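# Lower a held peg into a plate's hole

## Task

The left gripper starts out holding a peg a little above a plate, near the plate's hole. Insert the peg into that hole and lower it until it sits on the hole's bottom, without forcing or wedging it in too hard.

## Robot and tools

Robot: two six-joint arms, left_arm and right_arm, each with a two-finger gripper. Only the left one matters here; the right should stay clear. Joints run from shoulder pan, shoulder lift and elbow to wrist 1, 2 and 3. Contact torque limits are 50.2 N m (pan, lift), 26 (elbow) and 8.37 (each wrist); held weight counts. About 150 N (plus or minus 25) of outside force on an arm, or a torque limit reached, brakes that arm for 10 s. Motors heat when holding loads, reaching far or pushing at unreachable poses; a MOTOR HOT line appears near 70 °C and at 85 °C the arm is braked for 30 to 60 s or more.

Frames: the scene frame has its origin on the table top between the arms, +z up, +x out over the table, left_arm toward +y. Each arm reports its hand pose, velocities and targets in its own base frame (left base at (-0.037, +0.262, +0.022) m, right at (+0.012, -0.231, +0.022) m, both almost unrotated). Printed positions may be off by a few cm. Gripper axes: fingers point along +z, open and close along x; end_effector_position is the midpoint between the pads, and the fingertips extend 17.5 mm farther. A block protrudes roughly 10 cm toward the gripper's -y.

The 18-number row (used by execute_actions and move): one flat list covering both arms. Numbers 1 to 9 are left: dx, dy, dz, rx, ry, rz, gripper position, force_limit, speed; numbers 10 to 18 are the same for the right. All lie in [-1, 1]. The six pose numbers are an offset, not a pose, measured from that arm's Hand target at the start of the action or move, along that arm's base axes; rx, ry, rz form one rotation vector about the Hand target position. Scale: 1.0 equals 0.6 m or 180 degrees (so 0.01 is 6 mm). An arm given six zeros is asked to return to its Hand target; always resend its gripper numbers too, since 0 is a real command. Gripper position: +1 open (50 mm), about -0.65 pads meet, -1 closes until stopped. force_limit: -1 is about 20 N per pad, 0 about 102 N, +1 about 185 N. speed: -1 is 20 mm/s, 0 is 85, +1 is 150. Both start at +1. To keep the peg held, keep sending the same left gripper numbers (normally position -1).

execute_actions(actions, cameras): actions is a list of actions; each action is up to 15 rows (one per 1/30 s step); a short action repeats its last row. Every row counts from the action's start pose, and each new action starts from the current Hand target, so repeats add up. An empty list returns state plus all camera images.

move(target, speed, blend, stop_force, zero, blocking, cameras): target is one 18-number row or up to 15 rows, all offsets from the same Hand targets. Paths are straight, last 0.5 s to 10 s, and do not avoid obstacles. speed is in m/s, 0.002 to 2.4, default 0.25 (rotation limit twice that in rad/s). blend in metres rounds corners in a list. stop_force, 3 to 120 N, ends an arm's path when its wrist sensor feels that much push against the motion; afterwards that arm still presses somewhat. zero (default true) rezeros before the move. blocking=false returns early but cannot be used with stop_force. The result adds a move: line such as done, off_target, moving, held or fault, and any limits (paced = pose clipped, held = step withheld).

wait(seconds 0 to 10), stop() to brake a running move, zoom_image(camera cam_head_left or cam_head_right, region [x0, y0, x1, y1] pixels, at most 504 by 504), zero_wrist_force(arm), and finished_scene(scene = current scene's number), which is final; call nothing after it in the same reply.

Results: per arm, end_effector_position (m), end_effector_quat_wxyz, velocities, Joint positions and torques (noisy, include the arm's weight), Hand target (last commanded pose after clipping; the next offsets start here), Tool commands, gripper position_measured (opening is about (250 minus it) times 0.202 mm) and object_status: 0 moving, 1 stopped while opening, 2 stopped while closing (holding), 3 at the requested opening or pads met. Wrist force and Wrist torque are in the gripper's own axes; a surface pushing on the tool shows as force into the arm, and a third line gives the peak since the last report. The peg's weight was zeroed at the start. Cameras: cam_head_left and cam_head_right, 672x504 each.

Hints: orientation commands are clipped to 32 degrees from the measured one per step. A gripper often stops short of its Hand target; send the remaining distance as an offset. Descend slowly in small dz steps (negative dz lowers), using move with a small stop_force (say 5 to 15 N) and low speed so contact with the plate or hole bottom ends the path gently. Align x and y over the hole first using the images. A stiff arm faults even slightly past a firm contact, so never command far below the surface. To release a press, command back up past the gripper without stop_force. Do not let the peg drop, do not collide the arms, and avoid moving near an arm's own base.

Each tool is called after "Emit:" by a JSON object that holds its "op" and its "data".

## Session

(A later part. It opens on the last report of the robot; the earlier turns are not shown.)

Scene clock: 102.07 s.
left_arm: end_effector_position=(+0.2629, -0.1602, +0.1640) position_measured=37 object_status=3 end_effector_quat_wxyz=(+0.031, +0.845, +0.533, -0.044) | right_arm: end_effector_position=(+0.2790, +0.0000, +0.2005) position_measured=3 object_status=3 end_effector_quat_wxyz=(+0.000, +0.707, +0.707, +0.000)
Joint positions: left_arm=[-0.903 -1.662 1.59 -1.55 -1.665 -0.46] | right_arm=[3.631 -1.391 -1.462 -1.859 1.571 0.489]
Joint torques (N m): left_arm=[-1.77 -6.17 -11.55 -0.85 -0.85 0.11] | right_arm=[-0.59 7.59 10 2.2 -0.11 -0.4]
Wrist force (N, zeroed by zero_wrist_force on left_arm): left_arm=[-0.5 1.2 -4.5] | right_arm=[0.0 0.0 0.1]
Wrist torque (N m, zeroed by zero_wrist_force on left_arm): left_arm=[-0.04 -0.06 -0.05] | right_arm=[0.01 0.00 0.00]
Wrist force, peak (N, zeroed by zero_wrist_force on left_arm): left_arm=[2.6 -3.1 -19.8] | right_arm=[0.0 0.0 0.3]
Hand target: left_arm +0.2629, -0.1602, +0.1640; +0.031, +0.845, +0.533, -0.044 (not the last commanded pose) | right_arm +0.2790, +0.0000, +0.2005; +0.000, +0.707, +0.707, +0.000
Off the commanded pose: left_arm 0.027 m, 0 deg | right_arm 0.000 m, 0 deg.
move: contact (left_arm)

Emit:
{"op": "move", "data": {"target": [[0,0,0.02,0,0,0,-0.654902,1,1,0,0,0,0,0,0,1,1,1],[-0.0193,0.0062,0.02,0.0108,0.0372,0,-0.654902,1,1,0,0,0,0,0,0,1,1,1]], "speed": 0.05}}

Emit:
{"op": "zero_wrist_force", "data": {"arm": "left_arm"}}

Emit:
{"op": "move", "data": {"target": [-0.008,-0.003,-0.05,0,0,0,-0.654902,1,1,0,0,0,0,0,0,1,1,1], "speed": 0.012, "stop_force": 6, "cameras": ["cam_head_left"]}}

Emit:
{"op": "zoom_image", "data": {"camera": "cam_head_left", "region": [262, 315, 318, 371]}}

Scene clock: 111.17 s.
left_arm: end_effector_position=(+0.2514, -0.1565, +0.1760) position_measured=37 object_status=3 end_effector_quat_wxyz=(-0.015, +0.841, +0.534, -0.084) | right_arm: end_effector_position=(+0.2790, +0.0000, +0.2005) position_measured=3 object_status=3 end_effector_quat_wxyz=(+0.000, +0.707, +0.707, +0.000)
Joint positions: left_arm=[-0.866 -1.573 1.418 -1.362 -1.734 -0.423] | right_arm=[3.631 -1.391 -1.462 -1.859 1.571 0.489]
Joint torques (N m): left_arm=[3.11 -8.42 -12.96 -1.27 -1.62 0.51] | right_arm=[-0.54 7.63 9.99 2.22 -0.14 -0.42]
Wrist force (N, zeroed by zero_wrist_force on left_arm): left_arm=[-0.1 0.4 -0.1] | right_arm=[-0.1 0.0 0.2]
Wrist torque (N m, zeroed by zero_wrist_force on left_arm): left_arm=[0.01 0.00 -0.04] | right_arm=[0.00 0.01 0.00]
Wrist force, peak (N, zeroed by zero_wrist_force on left_arm): left_arm=[0.0 1.2 -4.9] | right_arm=[-0.1 0.0 0.2]
Hand target: left_arm +0.2514, -0.1565, +0.1760; -0.015, +0.841, +0.534, -0.085 | right_arm +0.2790, +0.0000, +0.2005; +0.000, +0.707, +0.707, +0.000
Off the commanded pose: left_arm 0.000 m, 0 deg | right_arm 0.000 m, 0 deg.
move: done

Wrist force sensor zeroed.

Scene clock: 113.00 s.
left_arm: end_effector_position=(+0.2499, -0.1570, +0.1668) position_measured=37 object_status=3 end_effector_quat_wxyz=(-0.015, +0.841, +0.534, -0.085) | right_arm: end_effector_position=(+0.2790, +0.0000, +0.2005) position_measured=3 object_status=3 end_effector_quat_wxyz=(+0.000, +0.707, +0.707, +0.000)
Joint positions: left_arm=[-0.871 -1.583 1.471 -1.406 -1.735 -0.427] | right_arm=[3.631 -1.391 -1.462 -1.859 1.571 0.489]
Joint torques (N m): left_arm=[2.41 -7.92 -12.48 -1.37 -1.28 0.55] | right_arm=[-0.47 7.56 9.91 2.2 -0.16 -0.5]
Wrist force (N, zeroed by zero_wrist_force on left_arm): left_arm=[0.2 -0.3 -1.7] | right_arm=[-0.1 0.1 0.1]
Wrist torque (N m, zeroed by zero_wrist_force on left_arm): left_arm=[0.06 0.02 0.05] | right_arm=[0.02 0.02 0.00]
Wrist force, peak (N, zeroed by zero_wrist_force on left_arm): left_arm=[2.5 -1.6 -15.7] | right_arm=[0.0 0.0 0.2]
Hand target: left_arm +0.2499, -0.1570, +0.1668; -0.015, +0.841, +0.534, -0.085 (not the last commanded pose) | right_arm +0.2790, +0.0000, +0.2005; +0.000, +0.707, +0.707, +0.000
Off the commanded pose: left_arm 0.021 m, 0 deg | right_arm 0.000 m, 0 deg.
move: contact (left_arm)
Images, in order (width x height): cam_head_left 672x504.

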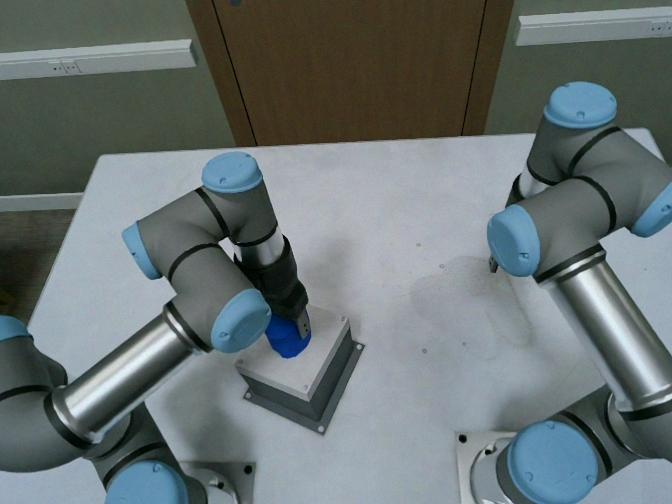

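Scaled by 9.000 from the camera's 672x504 image, which has a finer 960x720 frame.

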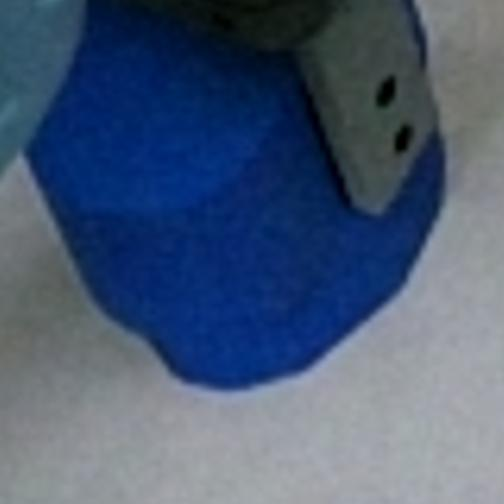

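Emit:
{"op": "move", "data": {"target": [[0.0003,0.0001,0.0018,0,0,0,-0.654902,1,1,0,0,0,0,0,0,1,1,1],[0.0022,0.0015,0.0018,0,0,0,-0.654902,1,1,0,0,0,0,0,0,1,1,1]], "speed": 0.05}}

Emit:
{"op": "move", "data": {"target": [-0.008,-0.003,-0.05,0,0,0,-0.654902,1,1,0,0,0,0,0,0,1,1,1], "speed": 0.012, "stop_force": 6, "cameras": ["cam_head_left"]}}

Emit:
{"op": "zoom_image", "data": {"camera": "cam_head_left", "region": [262, 315, 318, 371]}}

Scene clock: 117.90 s.
left_arm: end_effector_position=(+0.2512, -0.1562, +0.1679) position_measured=37 object_status=3 end_effector_quat_wxyz=(-0.015, +0.841, +0.534, -0.085) | right_arm: end_effector_position=(+0.2790, +0.0000, +0.2005) position_measured=3 object_status=3 end_effector_quat_wxyz=(+0.000, +0.707, +0.707, +0.000)
Joint positions: left_arm=[-0.866 -1.579 1.461 -1.4 -1.734 -0.422] | right_arm=[3.631 -1.391 -1.462 -1.859 1.571 0.489]
Joint torques (N m): left_arm=[3.03 -8.21 -12.87 -1.35 0.65 0.53] | right_arm=[-0.54 7.63 10 2.16 -0.14 -0.44]
Wrist force (N, zeroed by zero_wrist_force on left_arm): left_arm=[0.0 0.1 0.1] | right_arm=[-0.1 -0.1 0.0]
Wrist torque (N m, zeroed by zero_wrist_force on left_arm): left_arm=[0.01 0.00 0.00] | right_arm=[-0.01 0.01 0.00]
Wrist force, peak (N, zeroed by zero_wrist_force on left_arm): left_arm=[0.3 -0.3 -1.8] | right_arm=[0.0 0.2 0.2]
Hand target: left_arm +0.2512, -0.1561, +0.1679; -0.015, +0.841, +0.534, -0.085 | right_arm +0.2790, +0.0000, +0.2005; +0.000, +0.707, +0.707, +0.000
Off the commanded pose: left_arm 0.000 m, 0 deg | right_arm 0.000 m, 0 deg.
move: done

Scene clock: 119.10 s.
left_arm: end_effector_position=(+0.2510, -0.1562, +0.1663) position_measured=37 object_status=3 end_effector_quat_wxyz=(-0.015, +0.841, +0.534, -0.085) | right_arm: end_effector_position=(+0.2790, +0.0000, +0.2005) position_measured=3 object_status=3 end_effector_quat_wxyz=(+0.000, +0.707, +0.707, +0.000)
Joint positions: left_arm=[-0.866 -1.58 1.47 -1.407 -1.734 -0.423] | right_arm=[3.631 -1.391 -1.462 -1.859 1.571 0.489]
Joint torques (N m): left_arm=[2.48 -7.06 -11.41 -0.8 -1.63 0.53] | right_arm=[-0.73 7.95 9.98 2.22 -0.15 -0.49]
Wrist force (N, zeroed by zero_wrist_force on left_arm): left_arm=[1.3 1.4 -5.8] | right_arm=[0.0 -0.1 0.1]
Wrist torque (N m, zeroed by zero_wrist_force on left_arm): left_arm=[0.14 0.06 0.07] | right_arm=[-0.02 0.00 0.00]
Wrist force, peak (N, zeroed by zero_wrist_force on left_arm): left_arm=[3.8 0.3 -18.1] | right_arm=[-0.1 0.1 0.3]
Hand target: left_arm +0.2510, -0.1562, +0.1663; -0.015, +0.841, +0.534, -0.085 (not the last commanded pose) | right_arm +0.2790, +0.0000, +0.2005; +0.000, +0.707, +0.707, +0.000
Off the commanded pose: left_arm 0.029 m, 0 deg | right_arm 0.000 m, 0 deg.
move: contact (left_arm)
Images, in order (width x height): cam_head_left 672x504.

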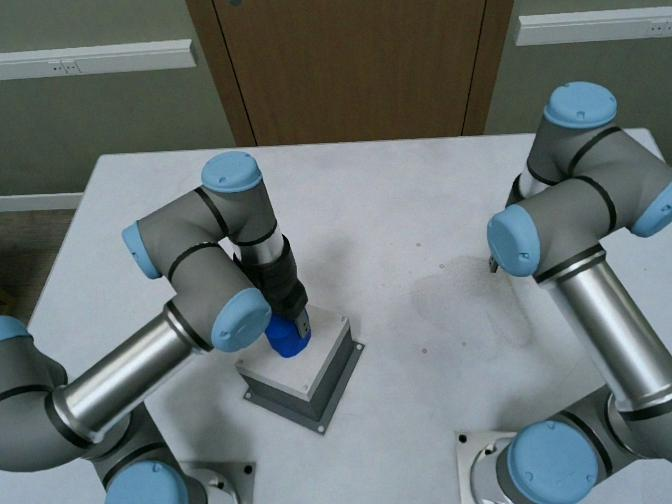

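Scaled by 9.000 from the camera's 672x504 image, which has a finer 960x720 frame.

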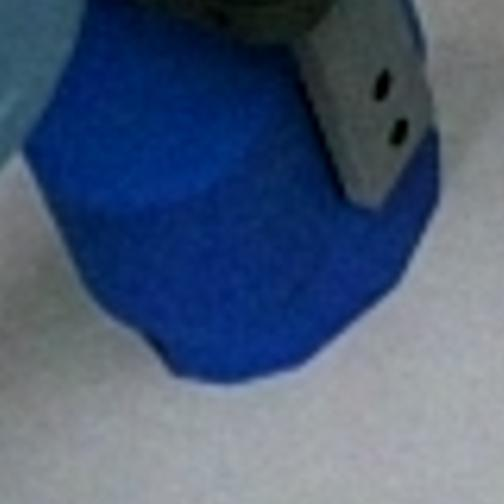

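Emit:
{"op": "move", "data": {"target": [[0.0002,0.0001,0.0013,0,0,0,-0.654902,1,1,0,0,0,0,0,0,1,1,1],[0.0026,-0.0006,0.0013,0,0,0,-0.654902,1,1,0,0,0,0,0,0,1,1,1]], "speed": 0.05}}

Emit:
{"op": "move", "data": {"target": [-0.008,-0.003,-0.05,0,0,0,-0.654902,1,1,0,0,0,0,0,0,1,1,1], "speed": 0.012, "stop_force": 6, "cameras": ["cam_head_left"]}}

Emit:
{"op": "zoom_image", "data": {"camera": "cam_head_left", "region": [262, 315, 318, 371]}}

Scene clock: 123.47 s.
left_arm: end_effector_position=(+0.2525, -0.1566, +0.1671) position_measured=37 object_status=3 end_effector_quat_wxyz=(-0.015, +0.841, +0.534, -0.085) | right_arm: end_effector_position=(+0.2790, +0.0000, +0.2005) position_measured=3 object_status=3 end_effector_quat_wxyz=(+0.000, +0.707, +0.707, +0.000)
Joint positions: left_arm=[-0.863 -1.573 1.459 -1.403 -1.734 -0.42] | right_arm=[3.631 -1.391 -1.462 -1.859 1.571 0.489]
Joint torques (N m): left_arm=[2.99 -8.17 -12.82 -1.3 0.35 0.59] | right_arm=[-0.55 7.68 10.11 2.18 -0.22 -0.52]
Wrist force (N, zeroed by zero_wrist_force on left_arm): left_arm=[-0.1 0.0 0.0] | right_arm=[-0.1 0.0 0.0]
Wrist torque (N m, zeroed by zero_wrist_force on left_arm): left_arm=[0.00 0.02 0.00] | right_arm=[0.00 0.03 0.00]
Wrist force, peak (N, zeroed by zero_wrist_force on left_arm): left_arm=[1.4 1.3 -5.9] | right_arm=[0.0 -0.1 0.3]
Hand target: left_arm +0.2526, -0.1566, +0.1671; -0.015, +0.841, +0.534, -0.085 | right_arm +0.2790, +0.0000, +0.2005; +0.000, +0.707, +0.707, +0.000
Off the commanded pose: left_arm 0.000 m, 0 deg | right_arm 0.000 m, 0 deg.
move: done

Scene clock: 124.60 s.
left_arm: end_effector_position=(+0.2524, -0.1566, +0.1657) position_measured=37 object_status=3 end_effector_quat_wxyz=(-0.015, +0.841, +0.534, -0.085) | right_arm: end_effector_position=(+0.2790, +0.0000, +0.2005) position_measured=3 object_status=3 end_effector_quat_wxyz=(+0.000, +0.707, +0.707, +0.000)
Joint positions: left_arm=[-0.864 -1.574 1.467 -1.41 -1.734 -0.42] | right_arm=[3.631 -1.391 -1.462 -1.859 1.571 0.489]
Joint torques (N m): left_arm=[2.7 -7.85 -12.34 -1.18 -0.04 0.54] | right_arm=[-0.63 7.94 10.12 2.23 -0.21 -0.53]
Wrist force (N, zeroed by zero_wrist_force on left_arm): left_arm=[0.5 0.3 -2.6] | right_arm=[0.0 0.0 0.1]
Wrist torque (N m, zeroed by zero_wrist_force on left_arm): left_arm=[0.05 0.00 0.03] | right_arm=[0.00 0.01 0.00]
Wrist force, peak (N, zeroed by zero_wrist_force on left_arm): left_arm=[3.0 -1.5 -14.9] | right_arm=[-0.1 -0.1 0.2]
Hand target: left_arm +0.2524, -0.1566, +0.1657; -0.015, +0.841, +0.534, -0.085 (not the last commanded pose) | right_arm +0.2790, +0.0000, +0.2005; +0.000, +0.707, +0.707, +0.000
Off the commanded pose: left_arm 0.029 m, 0 deg | right_arm 0.000 m, 0 deg.
move: contact (left_arm)
Images, in order (width x height): cam_head_left 672x504.

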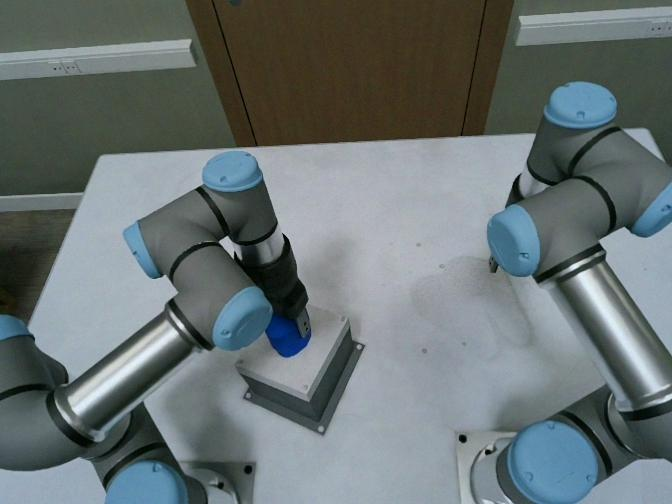

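Scaled by 9.000 from the camera's 672x504 image, which has a finer 960x720 frame.

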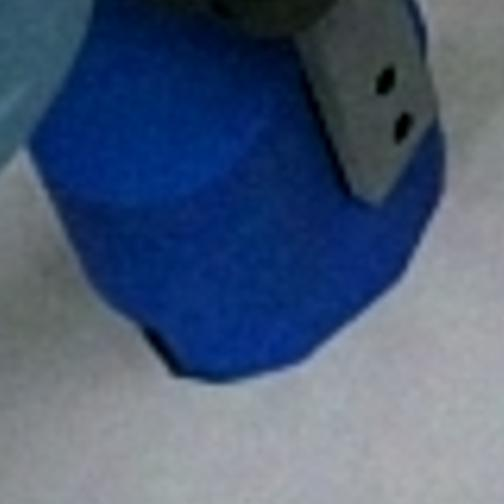

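Emit:
{"op": "move", "data": {"target": [[0.0002,0.0001,0.0013,0,0,0,-0.654902,1,1,0,0,0,0,0,0,1,1,1],[-0.0003,0.0014,0.0013,0,0,0,-0.654902,1,1,0,0,0,0,0,0,1,1,1]], "speed": 0.05}}

Emit:
{"op": "move", "data": {"target": [-0.008,-0.003,-0.05,0,0,0,-0.654902,1,1,0,0,0,0,0,0,1,1,1], "speed": 0.012, "stop_force": 6, "cameras": ["cam_head_left"]}}

Emit:
{"op": "zoom_image", "data": {"camera": "cam_head_left", "region": [262, 315, 318, 371]}}

Scene clock: 128.93 s.
left_arm: end_effector_position=(+0.2523, -0.1558, +0.1665) position_measured=37 object_status=3 end_effector_quat_wxyz=(-0.015, +0.841, +0.534, -0.085) | right_arm: end_effector_position=(+0.2790, +0.0000, +0.2005) position_measured=3 object_status=3 end_effector_quat_wxyz=(+0.000, +0.707, +0.707, +0.000)
Joint positions: left_arm=[-0.862 -1.576 1.465 -1.406 -1.734 -0.419] | right_arm=[3.631 -1.391 -1.462 -1.859 1.571 0.489]
Joint torques (N m): left_arm=[3.21 -13.48 -9.92 -1.33 0.42 0.56] | right_arm=[-0.65 7.65 10.17 2.23 -0.18 -0.53]
Wrist force (N, zeroed by zero_wrist_force on left_arm): left_arm=[-0.1 -0.1 -0.1] | right_arm=[-0.1 0.0 0.1]
Wrist torque (N m, zeroed by zero_wrist_force on left_arm): left_arm=[-0.02 0.03 0.00] | right_arm=[0.01 0.01 0.00]
Wrist force, peak (N, zeroed by zero_wrist_force on left_arm): left_arm=[0.5 0.3 -2.6] | right_arm=[-0.1 -0.1 0.3]
Hand target: left_arm +0.2522, -0.1558, +0.1665; -0.015, +0.841, +0.534, -0.085 | right_arm +0.2790, +0.0000, +0.2005; +0.000, +0.707, +0.707, +0.000
Off the commanded pose: left_arm 0.000 m, 0 deg | right_arm 0.000 m, 0 deg.
move: done

Scene clock: 130.13 s.
left_arm: end_effector_position=(+0.2521, -0.1558, +0.1649) position_measured=37 object_status=3 end_effector_quat_wxyz=(-0.015, +0.841, +0.534, -0.084) | right_arm: end_effector_position=(+0.2790, +0.0000, +0.2005) position_measured=3 object_status=3 end_effector_quat_wxyz=(+0.000, +0.707, +0.707, +0.000)
Joint positions: left_arm=[-0.863 -1.577 1.474 -1.413 -1.734 -0.42] | right_arm=[3.631 -1.391 -1.462 -1.859 1.571 0.489]
Joint torques (N m): left_arm=[1.65 -7.5 -12.2 -1.29 -3.01 0.49] | right_arm=[-0.58 7.72 10.13 2.25 -0.25 -0.58]
Wrist force (N, zeroed by zero_wrist_force on left_arm): left_arm=[5.8 1.8 -4.4] | right_arm=[-0.1 0.0 0.2]
Wrist torque (N m, zeroed by zero_wrist_force on left_arm): left_arm=[-0.06 0.22 0.05] | right_arm=[-0.01 0.01 0.00]
Wrist force, peak (N, zeroed by zero_wrist_force on left_arm): left_arm=[9.8 -1.9 -19.6] | right_arm=[0.0 -0.1 0.2]
Hand target: left_arm +0.2521, -0.1558, +0.1649; -0.015, +0.841, +0.534, -0.084 (not the last commanded pose) | right_arm +0.2790, +0.0000, +0.2005; +0.000, +0.707, +0.707, +0.000
Off the commanded pose: left_arm 0.029 m, 0 deg | right_arm 0.000 m, 0 deg.
move: contact (left_arm)
Images, in order (width x height): cam_head_left 672x504.

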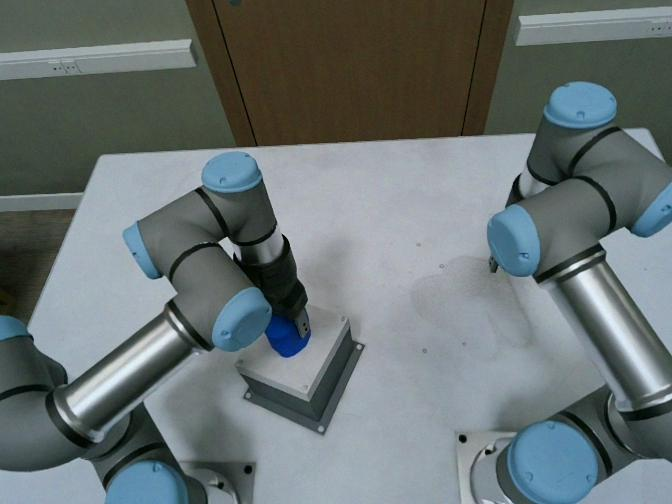

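Scaled by 9.000 from the camera's 672x504 image, which has a finer 960x720 frame.

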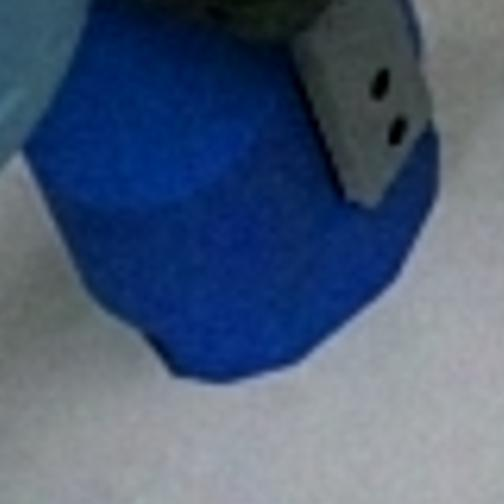

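Emit:
{"op": "move", "data": {"target": [[0.0007,0.0008,0.0006,0,0,0,-0.654902,1,1,0,0,0,0,0,0,1,1,1]], "speed": 0.03}}

Emit:
{"op": "move", "data": {"target": [-0.008,-0.003,-0.05,0,0,0,-0.654902,1,1,0,0,0,0,0,0,1,1,1], "speed": 0.012, "stop_force": 7}}

Scene clock: 133.23 s.
left_arm: end_effector_position=(+0.2525, -0.1553, +0.1652) position_measured=37 object_status=3 end_effector_quat_wxyz=(-0.015, +0.841, +0.534, -0.084) | right_arm: end_effector_position=(+0.2790, +0.0000, +0.2005) position_measured=3 object_status=3 end_effector_quat_wxyz=(+0.000, +0.707, +0.707, +0.000)
Joint positions: left_arm=[-0.861 -1.576 1.471 -1.411 -1.734 -0.417] | right_arm=[3.631 -1.391 -1.462 -1.859 1.571 0.489]
Joint torques (N m): left_arm=[3.01 -8.13 -12.94 -1.29 0.42 0.55] | right_arm=[-0.47 7.8 10.05 2.19 -0.16 -0.6]
Wrist force (N, zeroed by zero_wrist_force on left_arm): left_arm=[0.0 0.1 -0.1] | right_arm=[0.0 0.0 0.2]
Wrist torque (N m, zeroed by zero_wrist_force on left_arm): left_arm=[0.01 0.01 0.00] | right_arm=[0.00 0.01 0.00]
Wrist force, peak (N, zeroed by zero_wrist_force on left_arm): left_arm=[5.7 1.7 -4.5] | right_arm=[-0.1 0.0 0.3]
Hand target: left_arm +0.2525, -0.1553, +0.1652; -0.015, +0.841, +0.534, -0.084 | right_arm +0.2790, +0.0000, +0.2005; +0.000, +0.707, +0.707, +0.000
Off the commanded pose: left_arm 0.000 m, 0 deg | right_arm 0.000 m, 0 deg.
move: done

Scene clock: 134.33 s.
left_arm: end_effector_position=(+0.2524, -0.1553, +0.1641) position_measured=37 object_status=3 end_effector_quat_wxyz=(-0.015, +0.841, +0.534, -0.084) | right_arm: end_effector_position=(+0.2790, +0.0000, +0.2005) position_measured=3 object_status=3 end_effector_quat_wxyz=(+0.000, +0.707, +0.707, +0.000)
Joint positions: left_arm=[-0.861 -1.577 1.477 -1.416 -1.734 -0.418] | right_arm=[3.631 -1.391 -1.462 -1.859 1.571 0.489]
Joint torques (N m): left_arm=[1.75 -7.22 -12.55 -1.99 -0.41 0.59] | right_arm=[-0.59 7.55 10.17 2.22 -0.21 -0.6]
Wrist force (N, zeroed by zero_wrist_force on left_arm): left_arm=[4.4 -2.3 -5.3] | right_arm=[0.0 0.1 0.2]
Wrist torque (N m, zeroed by zero_wrist_force on left_arm): left_arm=[0.05 0.22 -0.05] | right_arm=[0.01 0.01 0.00]
Wrist force, peak (N, zeroed by zero_wrist_force on left_arm): left_arm=[6.0 -8.0 -19.2] | right_arm=[-0.2 0.0 0.1]
Hand target: left_arm +0.2524, -0.1553, +0.1641; -0.015, +0.841, +0.534, -0.084 (not the last commanded pose) | right_arm +0.2790, +0.0000, +0.2005; +0.000, +0.707, +0.707, +0.000
Off the commanded pose: left_arm 0.029 m, 0 deg | right_arm 0.000 m, 0 deg.
move: contact (left_arm)

Emit:
{"op": "move", "data": {"target": [[0.0002,0.0008,0.0005,0,0,0,-0.654902,1,1,0,0,0,0,0,0,1,1,1]], "speed": 0.03}}

Emit:
{"op": "move", "data": {"target": [-0.008,-0.003,-0.05,0,0,0,-0.654902,1,1,0,0,0,0,0,0,1,1,1], "speed": 0.012, "stop_force": 7, "cameras": ["cam_head_left"]}}

Emit:
{"op": "zoom_image", "data": {"camera": "cam_head_left", "region": [262, 315, 318, 371]}}

Scene clock: 138.67 s.
left_arm: end_effector_position=(+0.2525, -0.1549, +0.1644) position_measured=37 object_status=3 end_effector_quat_wxyz=(-0.015, +0.841, +0.534, -0.084) | right_arm: end_effector_position=(+0.2790, +0.0000, +0.2005) position_measured=3 object_status=3 end_effector_quat_wxyz=(+0.000, +0.707, +0.707, +0.000)
Joint positions: left_arm=[-0.86 -1.578 1.476 -1.415 -1.734 -0.417] | right_arm=[3.631 -1.391 -1.462 -1.859 1.571 0.489]
Joint torques (N m): left_arm=[3.13 -13.39 -12.77 -1.3 0.09 0.52] | right_arm=[-0.53 7.7 10.05 2.19 -0.22 -0.59]
Wrist force (N, zeroed by zero_wrist_force on left_arm): left_arm=[-0.1 -0.1 -0.1] | right_arm=[0.0 0.1 0.2]
Wrist torque (N m, zeroed by zero_wrist_force on left_arm): left_arm=[-0.01 0.02 0.00] | right_arm=[0.02 0.00 0.00]
Wrist force, peak (N, zeroed by zero_wrist_force on left_arm): left_arm=[4.4 -2.4 -5.4] | right_arm=[-0.1 -0.1 0.2]
Hand target: left_arm +0.2525, -0.1548, +0.1644; -0.015, +0.841, +0.534, -0.084 | right_arm +0.2790, +0.0000, +0.2005; +0.000, +0.707, +0.707, +0.000
Off the commanded pose: left_arm 0.000 m, 0 deg | right_arm 0.000 m, 0 deg.
move: done

Scene clock: 141.23 s.
left_arm: end_effector_position=(+0.2496, -0.1559, +0.1466) position_measured=37 object_status=3 end_effector_quat_wxyz=(-0.015, +0.841, +0.534, -0.084) | right_arm: end_effector_position=(+0.2790, +0.0000, +0.2005) position_measured=3 object_status=3 end_effector_quat_wxyz=(+0.000, +0.707, +0.707, +0.000)
Joint positions: left_arm=[-0.87 -1.591 1.574 -1.5 -1.734 -0.426] | right_arm=[3.631 -1.391 -1.462 -1.859 1.571 0.489]
Joint torques (N m): left_arm=[2.33 -8.83 -15.36 -3.96 -0.2 0.72] | right_arm=[-0.57 7.44 10.07 2.19 -0.22 -0.6]
Wrist force (N, zeroed by zero_wrist_force on left_arm): left_arm=[2.6 -8.6 -1.4] | right_arm=[-0.1 0.0 0.1]
Wrist torque (N m, zeroed by zero_wrist_force on left_arm): left_arm=[0.71 0.21 -0.15] | right_arm=[0.00 0.01 0.00]
Wrist force, peak (N, zeroed by zero_wrist_force on left_arm): left_arm=[6.1 -13.4 -20.1] | right_arm=[0.0 0.1 0.3]
Hand target: left_arm +0.2496, -0.1559, +0.1466; -0.015, +0.841, +0.534, -0.084 (not the last commanded pose) | right_arm +0.2790, +0.0000, +0.2005; +0.000, +0.707, +0.707, +0.000
Off the commanded pose: left_arm 0.012 m, 0 deg | right_arm 0.000 m, 0 deg.
move: contact (left_arm)
Images, in order (width x height): cam_head_left 672x504.

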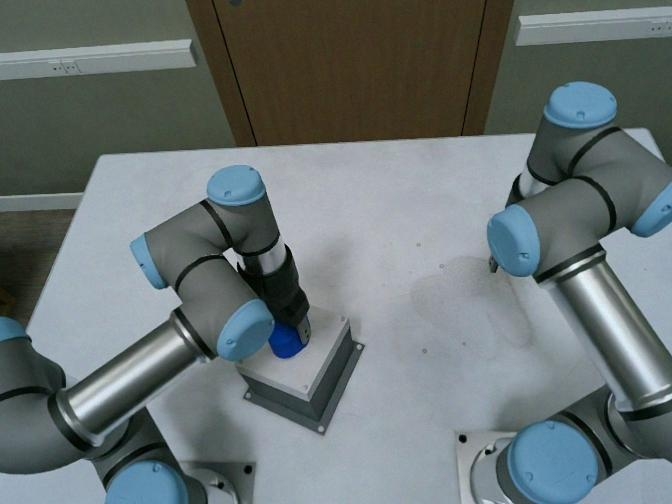

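Scaled by 9.000 from the camera's 672x504 image, which has a finer 960x720 frame.

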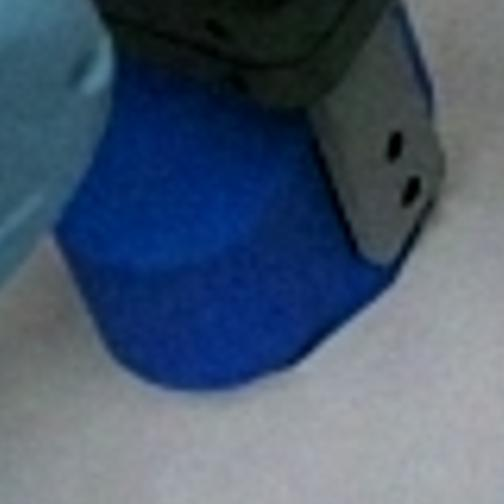

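Emit:
{"op": "move", "data": {"target": [[-0.0005,0.0008,0.0002,0,0,0,-0.654902,1,1,0,0,0,0,0,0,1,1,1]], "speed": 0.02}}

Emit:
{"op": "move", "data": {"target": [-0.0045,-0.0012,-0.025,0,0,0,-0.654902,1,1,0,0,0,0,0,0,1,1,1], "speed": 0.01, "stop_force": 10}}

Scene clock: 144.40 s.
left_arm: end_effector_position=(+0.2493, -0.1555, +0.1467) position_measured=37 object_status=3 end_effector_quat_wxyz=(-0.015, +0.841, +0.534, -0.084) | right_arm: end_effector_position=(+0.2790, +0.0000, +0.2005) position_measured=3 object_status=3 end_effector_quat_wxyz=(+0.000, +0.707, +0.707, +0.000)
Joint positions: left_arm=[-0.869 -1.593 1.575 -1.5 -1.734 -0.426] | right_arm=[3.631 -1.391 -1.462 -1.859 1.571 0.489]
Joint torques (N m): left_arm=[4.12 -14.05 -10.98 -1.98 0.87 0.81] | right_arm=[-0.5 8.09 10.17 2.22 -0.29 -0.63]
Wrist force (N, zeroed by zero_wrist_force on left_arm): left_arm=[-4.9 -1.4 4.2] | right_arm=[0.0 -0.1 0.1]
Wrist torque (N m, zeroed by zero_wrist_force on left_arm): left_arm=[0.12 -0.05 -0.24] | right_arm=[-0.01 0.00 0.00]
Wrist force, peak (N, zeroed by zero_wrist_force on left_arm): left_arm=[2.7 -8.6 -1.4] | right_arm=[0.0 0.0 0.3]
Hand target: left_arm +0.2493, -0.1554, +0.1467; -0.015, +0.841, +0.534, -0.084 | right_arm +0.2790, +0.0000, +0.2005; +0.000, +0.707, +0.707, +0.000
Off the commanded pose: left_arm 0.000 m, 0 deg | right_arm 0.000 m, 0 deg.
move: done

Scene clock: 145.30 s.
left_arm: end_effector_position=(+0.2493, -0.1554, +0.1465) position_measured=37 object_status=3 end_effector_quat_wxyz=(-0.015, +0.841, +0.534, -0.084) | right_arm: end_effector_position=(+0.2790, +0.0000, +0.2005) position_measured=3 object_status=3 end_effector_quat_wxyz=(+0.000, +0.707, +0.707, +0.000)
Joint positions: left_arm=[-0.869 -1.594 1.577 -1.5 -1.734 -0.426] | right_arm=[3.631 -1.391 -1.462 -1.859 1.571 0.489]
Joint torques (N m): left_arm=[2.5 -8.29 -13 -1.42 0.93 0.8] | right_arm=[-0.42 7.96 10.1 2.22 -0.25 -0.59]
Wrist force (N, zeroed by zero_wrist_force on left_arm): left_arm=[-5.2 -1.9 0.2] | right_arm=[0.0 -0.1 0.0]
Wrist torque (N m, zeroed by zero_wrist_force on left_arm): left_arm=[0.30 -0.05 -0.19] | right_arm=[-0.01 0.01 0.00]
Wrist force, peak (N, zeroed by zero_wrist_force on left_arm): left_arm=[-3.8 -4.1 -8.9] | right_arm=[0.0 0.0 0.3]
Hand target: left_arm +0.2493, -0.1554, +0.1465; -0.015, +0.841, +0.534, -0.084 (not the last commanded pose) | right_arm +0.2790, +0.0000, +0.2005; +0.000, +0.707, +0.707, +0.000
Off the commanded pose: left_arm 0.015 m, 0 deg | right_arm 0.000 m, 0 deg.
move: contact (left_arm)

Emit:
{"op": "move", "data": {"target": [[-0.0003,-0.0006,0,0,0,0,-0.654902,1,1,0,0,0,0,0,0,1,1,1]], "speed": 0.02}}

Emit:
{"op": "move", "data": {"target": [-0.0045,-0.0012,-0.025,0,0,0,-0.654902,1,1,0,0,0,0,0,0,1,1,1], "speed": 0.01, "stop_force": 12}}

Scene clock: 147.93 s.
left_arm: end_effector_position=(+0.2491, -0.1558, +0.1466) position_measured=37 object_status=3 end_effector_quat_wxyz=(-0.015, +0.841, +0.534, -0.084) | right_arm: end_effector_position=(+0.2790, +0.0000, +0.2005) position_measured=3 object_status=3 end_effector_quat_wxyz=(+0.000, +0.707, +0.707, +0.000)
Joint positions: left_arm=[-0.871 -1.594 1.577 -1.501 -1.734 -0.427] | right_arm=[3.631 -1.391 -1.462 -1.859 1.571 0.489]
Joint torques (N m): left_arm=[-3.44 -10.36 -10.03 -2.97 -0.23 -0.68] | right_arm=[-0.58 8.09 10.19 2.23 -0.24 -0.62]
Wrist force (N, zeroed by zero_wrist_force on left_arm): left_arm=[3.5 -4.3 -6.3] | right_arm=[0.0 0.0 0.2]
Wrist torque (N m, zeroed by zero_wrist_force on left_arm): left_arm=[0.30 0.28 0.03] | right_arm=[0.00 0.00 0.00]
Wrist force, peak (N, zeroed by zero_wrist_force on left_arm): left_arm=[3.5 -4.3 -6.3] | right_arm=[-0.1 -0.1 0.3]
Hand target: left_arm +0.2491, -0.1558, +0.1465; -0.015, +0.841, +0.534, -0.084 | right_arm +0.2790, +0.0000, +0.2005; +0.000, +0.707, +0.707, +0.000
Off the commanded pose: left_arm 0.000 m, 0 deg | right_arm 0.000 m, 0 deg.
move: done

Scene clock: 148.83 s.
left_arm: end_effector_position=(+0.2491, -0.1558, +0.1463) position_measured=37 object_status=3 end_effector_quat_wxyz=(-0.015, +0.841, +0.534, -0.084) | right_arm: end_effector_position=(+0.2790, +0.0000, +0.2005) position_measured=3 object_status=3 end_effector_quat_wxyz=(+0.000, +0.707, +0.707, +0.000)
Joint positions: left_arm=[-0.871 -1.594 1.578 -1.502 -1.734 -0.427] | right_arm=[3.631 -1.391 -1.462 -1.859 1.571 0.489]
Joint torques (N m): left_arm=[0.69 -4.78 -10.79 -2.35 -1.04 0.41] | right_arm=[-0.2 7.64 10.3 2.22 -0.23 -0.64]
Wrist force (N, zeroed by zero_wrist_force on left_arm): left_arm=[5.7 -3.6 -16.3] | right_arm=[0.0 0.0 0.1]
Wrist torque (N m, zeroed by zero_wrist_force on left_arm): left_arm=[0.89 0.46 0.08] | right_arm=[0.01 0.00 0.00]
Wrist force, peak (N, zeroed by zero_wrist_force on left_arm): left_arm=[6.9 -5.9 -24.9] | right_arm=[-0.1 0.0 0.2]
Hand target: left_arm +0.2491, -0.1558, +0.1463; -0.015, +0.841, +0.534, -0.084 (not the last commanded pose) | right_arm +0.2790, +0.0000, +0.2005; +0.000, +0.707, +0.707, +0.000
Off the commanded pose: left_arm 0.015 m, 0 deg | right_arm 0.000 m, 0 deg.
move: contact (left_arm)

Emit:
{"op": "move", "data": {"target": [[-0.0001,0.0002,0.0004,0,0,0,-0.654902,1,1,0,0,0,0,0,0,1,1,1]], "speed": 0.02}}

Emit:
{"op": "move", "data": {"target": [0,0,0,0,0,0,1,1,-1,0,0,0,0,0,0,1,1,1], "cameras": ["cam_head_left"]}}

Emit:
{"op": "zoom_image", "data": {"camera": "cam_head_left", "region": [262, 315, 318, 371]}}

Scene clock: 152.60 s.
left_arm: end_effector_position=(+0.2490, -0.1557, +0.1465) position_measured=37 object_status=3 end_effector_quat_wxyz=(-0.015, +0.841, +0.534, -0.084) | right_arm: end_effector_position=(+0.2790, +0.0000, +0.2005) position_measured=3 object_status=3 end_effector_quat_wxyz=(+0.000, +0.707, +0.707, +0.000)
Joint positions: left_arm=[-0.871 -1.594 1.577 -1.501 -1.734 -0.427] | right_arm=[3.631 -1.391 -1.462 -1.859 1.571 0.489]
Joint torques (N m): left_arm=[1.83 -11.7 -11.99 -1.76 -0.7 0.54] | right_arm=[-0.72 7.9 10.32 2.27 -0.25 -0.68]
Wrist force (N, zeroed by zero_wrist_force on left_arm): left_arm=[1.9 -2.0 -7.2] | right_arm=[-0.1 0.0 0.2]
Wrist torque (N m, zeroed by zero_wrist_force on left_arm): left_arm=[0.35 0.21 0.05] | right_arm=[0.01 0.01 0.00]
Wrist force, peak (N, zeroed by zero_wrist_force on left_arm): left_arm=[5.7 -3.7 -16.4] | right_arm=[-0.2 0.0 0.2]
Hand target: left_arm +0.2490, -0.1557, +0.1465; -0.015, +0.841, +0.534, -0.084 | right_arm +0.2790, +0.0000, +0.2005; +0.000, +0.707, +0.707, +0.000
Off the commanded pose: left_arm 0.000 m, 0 deg | right_arm 0.000 m, 0 deg.
move: done

Scene clock: 153.20 s.
left_arm: end_effector_position=(+0.2490, -0.1557, +0.1465) position_measured=3 object_status=3 end_effector_quat_wxyz=(-0.015, +0.841, +0.534, -0.084) | right_arm: end_effector_position=(+0.2790, +0.0000, +0.2005) position_measured=3 object_status=3 end_effector_quat_wxyz=(+0.000, +0.707, +0.707, +0.000)
Joint positions: left_arm=[-0.871 -1.594 1.577 -1.501 -1.734 -0.427] | right_arm=[3.631 -1.391 -1.462 -1.859 1.571 0.489]
Joint torques (N m): left_arm=[2.54 -12.58 -12.3 -1.56 -0.55 0.45] | right_arm=[-0.64 7.82 10.36 2.26 -0.25 -0.64]
Wrist force (N, zeroed by zero_wrist_force on left_arm): left_arm=[-0.5 -0.7 -1.7] | right_arm=[-0.1 0.0 0.2]
Wrist torque (N m, zeroed by zero_wrist_force on left_arm): left_arm=[-0.08 0.05 0.05] | right_arm=[0.00 0.02 -0.01]
Wrist force, peak (N, zeroed by zero_wrist_force on left_arm): left_arm=[1.9 -1.9 -7.0] | right_arm=[-0.2 0.0 0.3]
Hand target: left_arm +0.2490, -0.1557, +0.1465; -0.015, +0.841, +0.534, -0.084 | right_arm +0.2790, +0.0000, +0.2005; +0.000, +0.707, +0.707, +0.000
Off the commanded pose: left_arm 0.000 m, 0 deg | right_arm 0.000 m, 0 deg.
move: done
Images, in order (width x height): cam_head_left 672x504.

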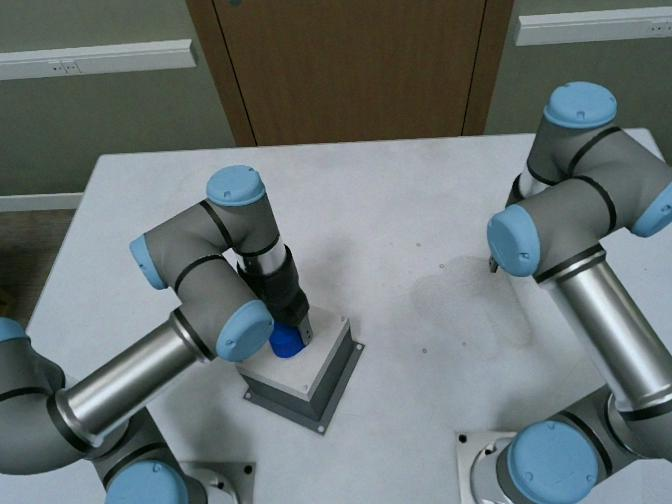

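Scaled by 9.000 from the camera's 672x504 image, which has a finer 960x720 frame.

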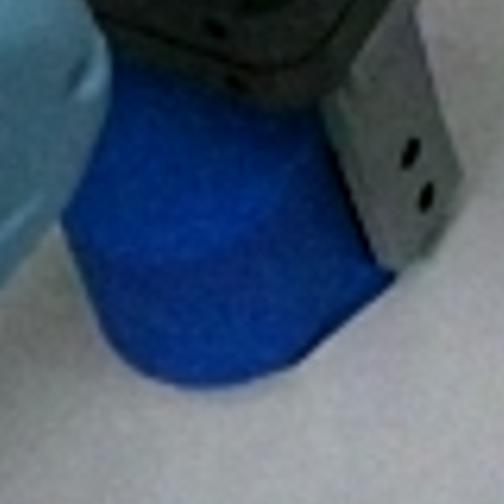

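Emit:
{"op": "move", "data": {"target": [0,0,0,0,0,0,-1,0,-1,0,0,0,0,0,0,1,1,1]}}

Emit:
{"op": "move", "data": {"target": [-0.0045,-0.0012,-0.025,0,0,0,-1,0,-1,0,0,0,0,0,0,1,1,1], "speed": 0.008, "stop_force": 12}}

Scene clock: 155.80 s.
left_arm: end_effector_position=(+0.2490, -0.1557, +0.1466) position_measured=35 object_status=2 end_effector_quat_wxyz=(-0.015, +0.841, +0.534, -0.084) | right_arm: end_effector_position=(+0.2790, +0.0000, +0.2005) position_measured=3 object_status=3 end_effector_quat_wxyz=(+0.000, +0.707, +0.707, +0.000)
Joint positions: left_arm=[-0.871 -1.594 1.577 -1.501 -1.734 -0.427] | right_arm=[3.631 -1.391 -1.462 -1.859 1.571 0.489]
Joint torques (N m): left_arm=[2.08 -10.87 -10.72 -1.44 0.25 0.21] | right_arm=[-0.57 7.62 10.11 2.23 -0.28 -0.63]
Wrist force (N, zeroed by zero_wrist_force on left_arm): left_arm=[0.3 -1.2 -5.0] | right_arm=[0.0 0.0 0.2]
Wrist torque (N m, zeroed by zero_wrist_force on left_arm): left_arm=[-0.07 0.20 0.03] | right_arm=[0.00 0.01 0.00]
Wrist force, peak (N, zeroed by zero_wrist_force on left_arm): left_arm=[0.4 -1.1 -5.3] | right_arm=[0.0 0.0 0.3]
Hand target: left_arm +0.2490, -0.1557, +0.1465; -0.015, +0.841, +0.534, -0.084 | right_arm +0.2790, +0.0000, +0.2005; +0.000, +0.707, +0.707, +0.000
Off the commanded pose: left_arm 0.000 m, 0 deg | right_arm 0.000 m, 0 deg.
move: done

Scene clock: 156.73 s.
left_arm: end_effector_position=(+0.2490, -0.1557, +0.1464) position_measured=35 object_status=2 end_effector_quat_wxyz=(-0.015, +0.841, +0.534, -0.084) | right_arm: end_effector_position=(+0.2790, +0.0000, +0.2005) position_measured=3 object_status=3 end_effector_quat_wxyz=(+0.000, +0.707, +0.707, +0.000)
Joint positions: left_arm=[-0.871 -1.595 1.578 -1.502 -1.734 -0.427] | right_arm=[3.631 -1.391 -1.462 -1.859 1.571 0.489]
Joint torques (N m): left_arm=[1.93 -4.13 -9.81 -1.39 0.16 0.65] | right_arm=[-0.46 7.88 10.13 2.23 -0.26 -0.65]
Wrist force (N, zeroed by zero_wrist_force on left_arm): left_arm=[-0.1 -5.0 -15.0] | right_arm=[-0.1 0.0 0.0]
Wrist torque (N m, zeroed by zero_wrist_force on left_arm): left_arm=[0.07 0.46 -0.03] | right_arm=[0.00 0.01 0.00]
Wrist force, peak (N, zeroed by zero_wrist_force on left_arm): left_arm=[-0.2 -8.1 -23.7] | right_arm=[-0.3 0.1 0.2]
Hand target: left_arm +0.2490, -0.1557, +0.1464; -0.015, +0.841, +0.534, -0.084 (not the last commanded pose) | right_arm +0.2790, +0.0000, +0.2005; +0.000, +0.707, +0.707, +0.000
Off the commanded pose: left_arm 0.015 m, 0 deg | right_arm 0.000 m, 0 deg.
move: contact (left_arm)

Emit:
{"op": "move", "data": {"target": [[0,0,0,0,0,0,1,0,-1,0,0,0,0,0,0,1,1,1],[0.016,0.0055,0.1,0,0,0,1,0,-1,0,0,0,0,0,0,1,1,1]], "speed": 0.1, "cameras": ["cam_head_left"]}}

Emit:
{"op": "zoom_image", "data": {"camera": "cam_head_left", "region": [255, 300, 325, 370]}}

Scene clock: 160.27 s.
left_arm: end_effector_position=(+0.2586, -0.1524, +0.2064) position_measured=3 object_status=3 end_effector_quat_wxyz=(-0.015, +0.841, +0.534, -0.084) | right_arm: end_effector_position=(+0.2790, +0.0000, +0.2005) position_measured=3 object_status=3 end_effector_quat_wxyz=(+0.000, +0.707, +0.707, +0.000)
Joint positions: left_arm=[-0.839 -1.521 1.216 -1.208 -1.732 -0.395] | right_arm=[3.631 -1.391 -1.462 -1.859 1.571 0.489]
Joint torques (N m): left_arm=[3.06 -8.55 -12.13 -1.18 -1.51 0.53] | right_arm=[-0.72 7.81 10.2 2.2 -0.33 -0.69]
Wrist force (N, zeroed by zero_wrist_force on left_arm): left_arm=[-0.4 -0.2 -2.1] | right_arm=[-0.1 -0.1 0.2]
Wrist torque (N m, zeroed by zero_wrist_force on left_arm): left_arm=[0.01 0.02 0.02] | right_arm=[-0.01 0.01 0.00]
Wrist force, peak (N, zeroed by zero_wrist_force on left_arm): left_arm=[-0.1 -5.1 -15.2] | right_arm=[-0.1 -0.1 0.3]
Hand target: left_arm +0.2586, -0.1524, +0.2064; -0.015, +0.841, +0.534, -0.084 | right_arm +0.2790, +0.0000, +0.2005; +0.000, +0.707, +0.707, +0.000
Off the commanded pose: left_arm 0.000 m, 0 deg | right_arm 0.000 m, 0 deg.
move: done
Images, in order (width x height): cam_head_left 672x504.

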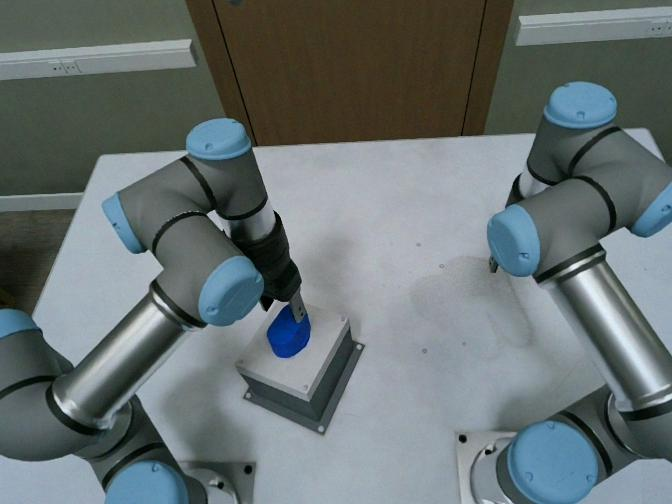

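Scaled by 7.200 from the camera's 672x504 image, which has a finer 960x720 frame.

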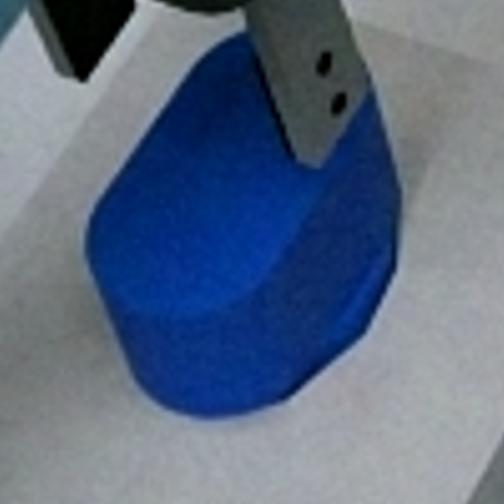

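Emit:
{"op": "finished_scene", "data": {"scene": 2}}

The scene is finished: the task was done.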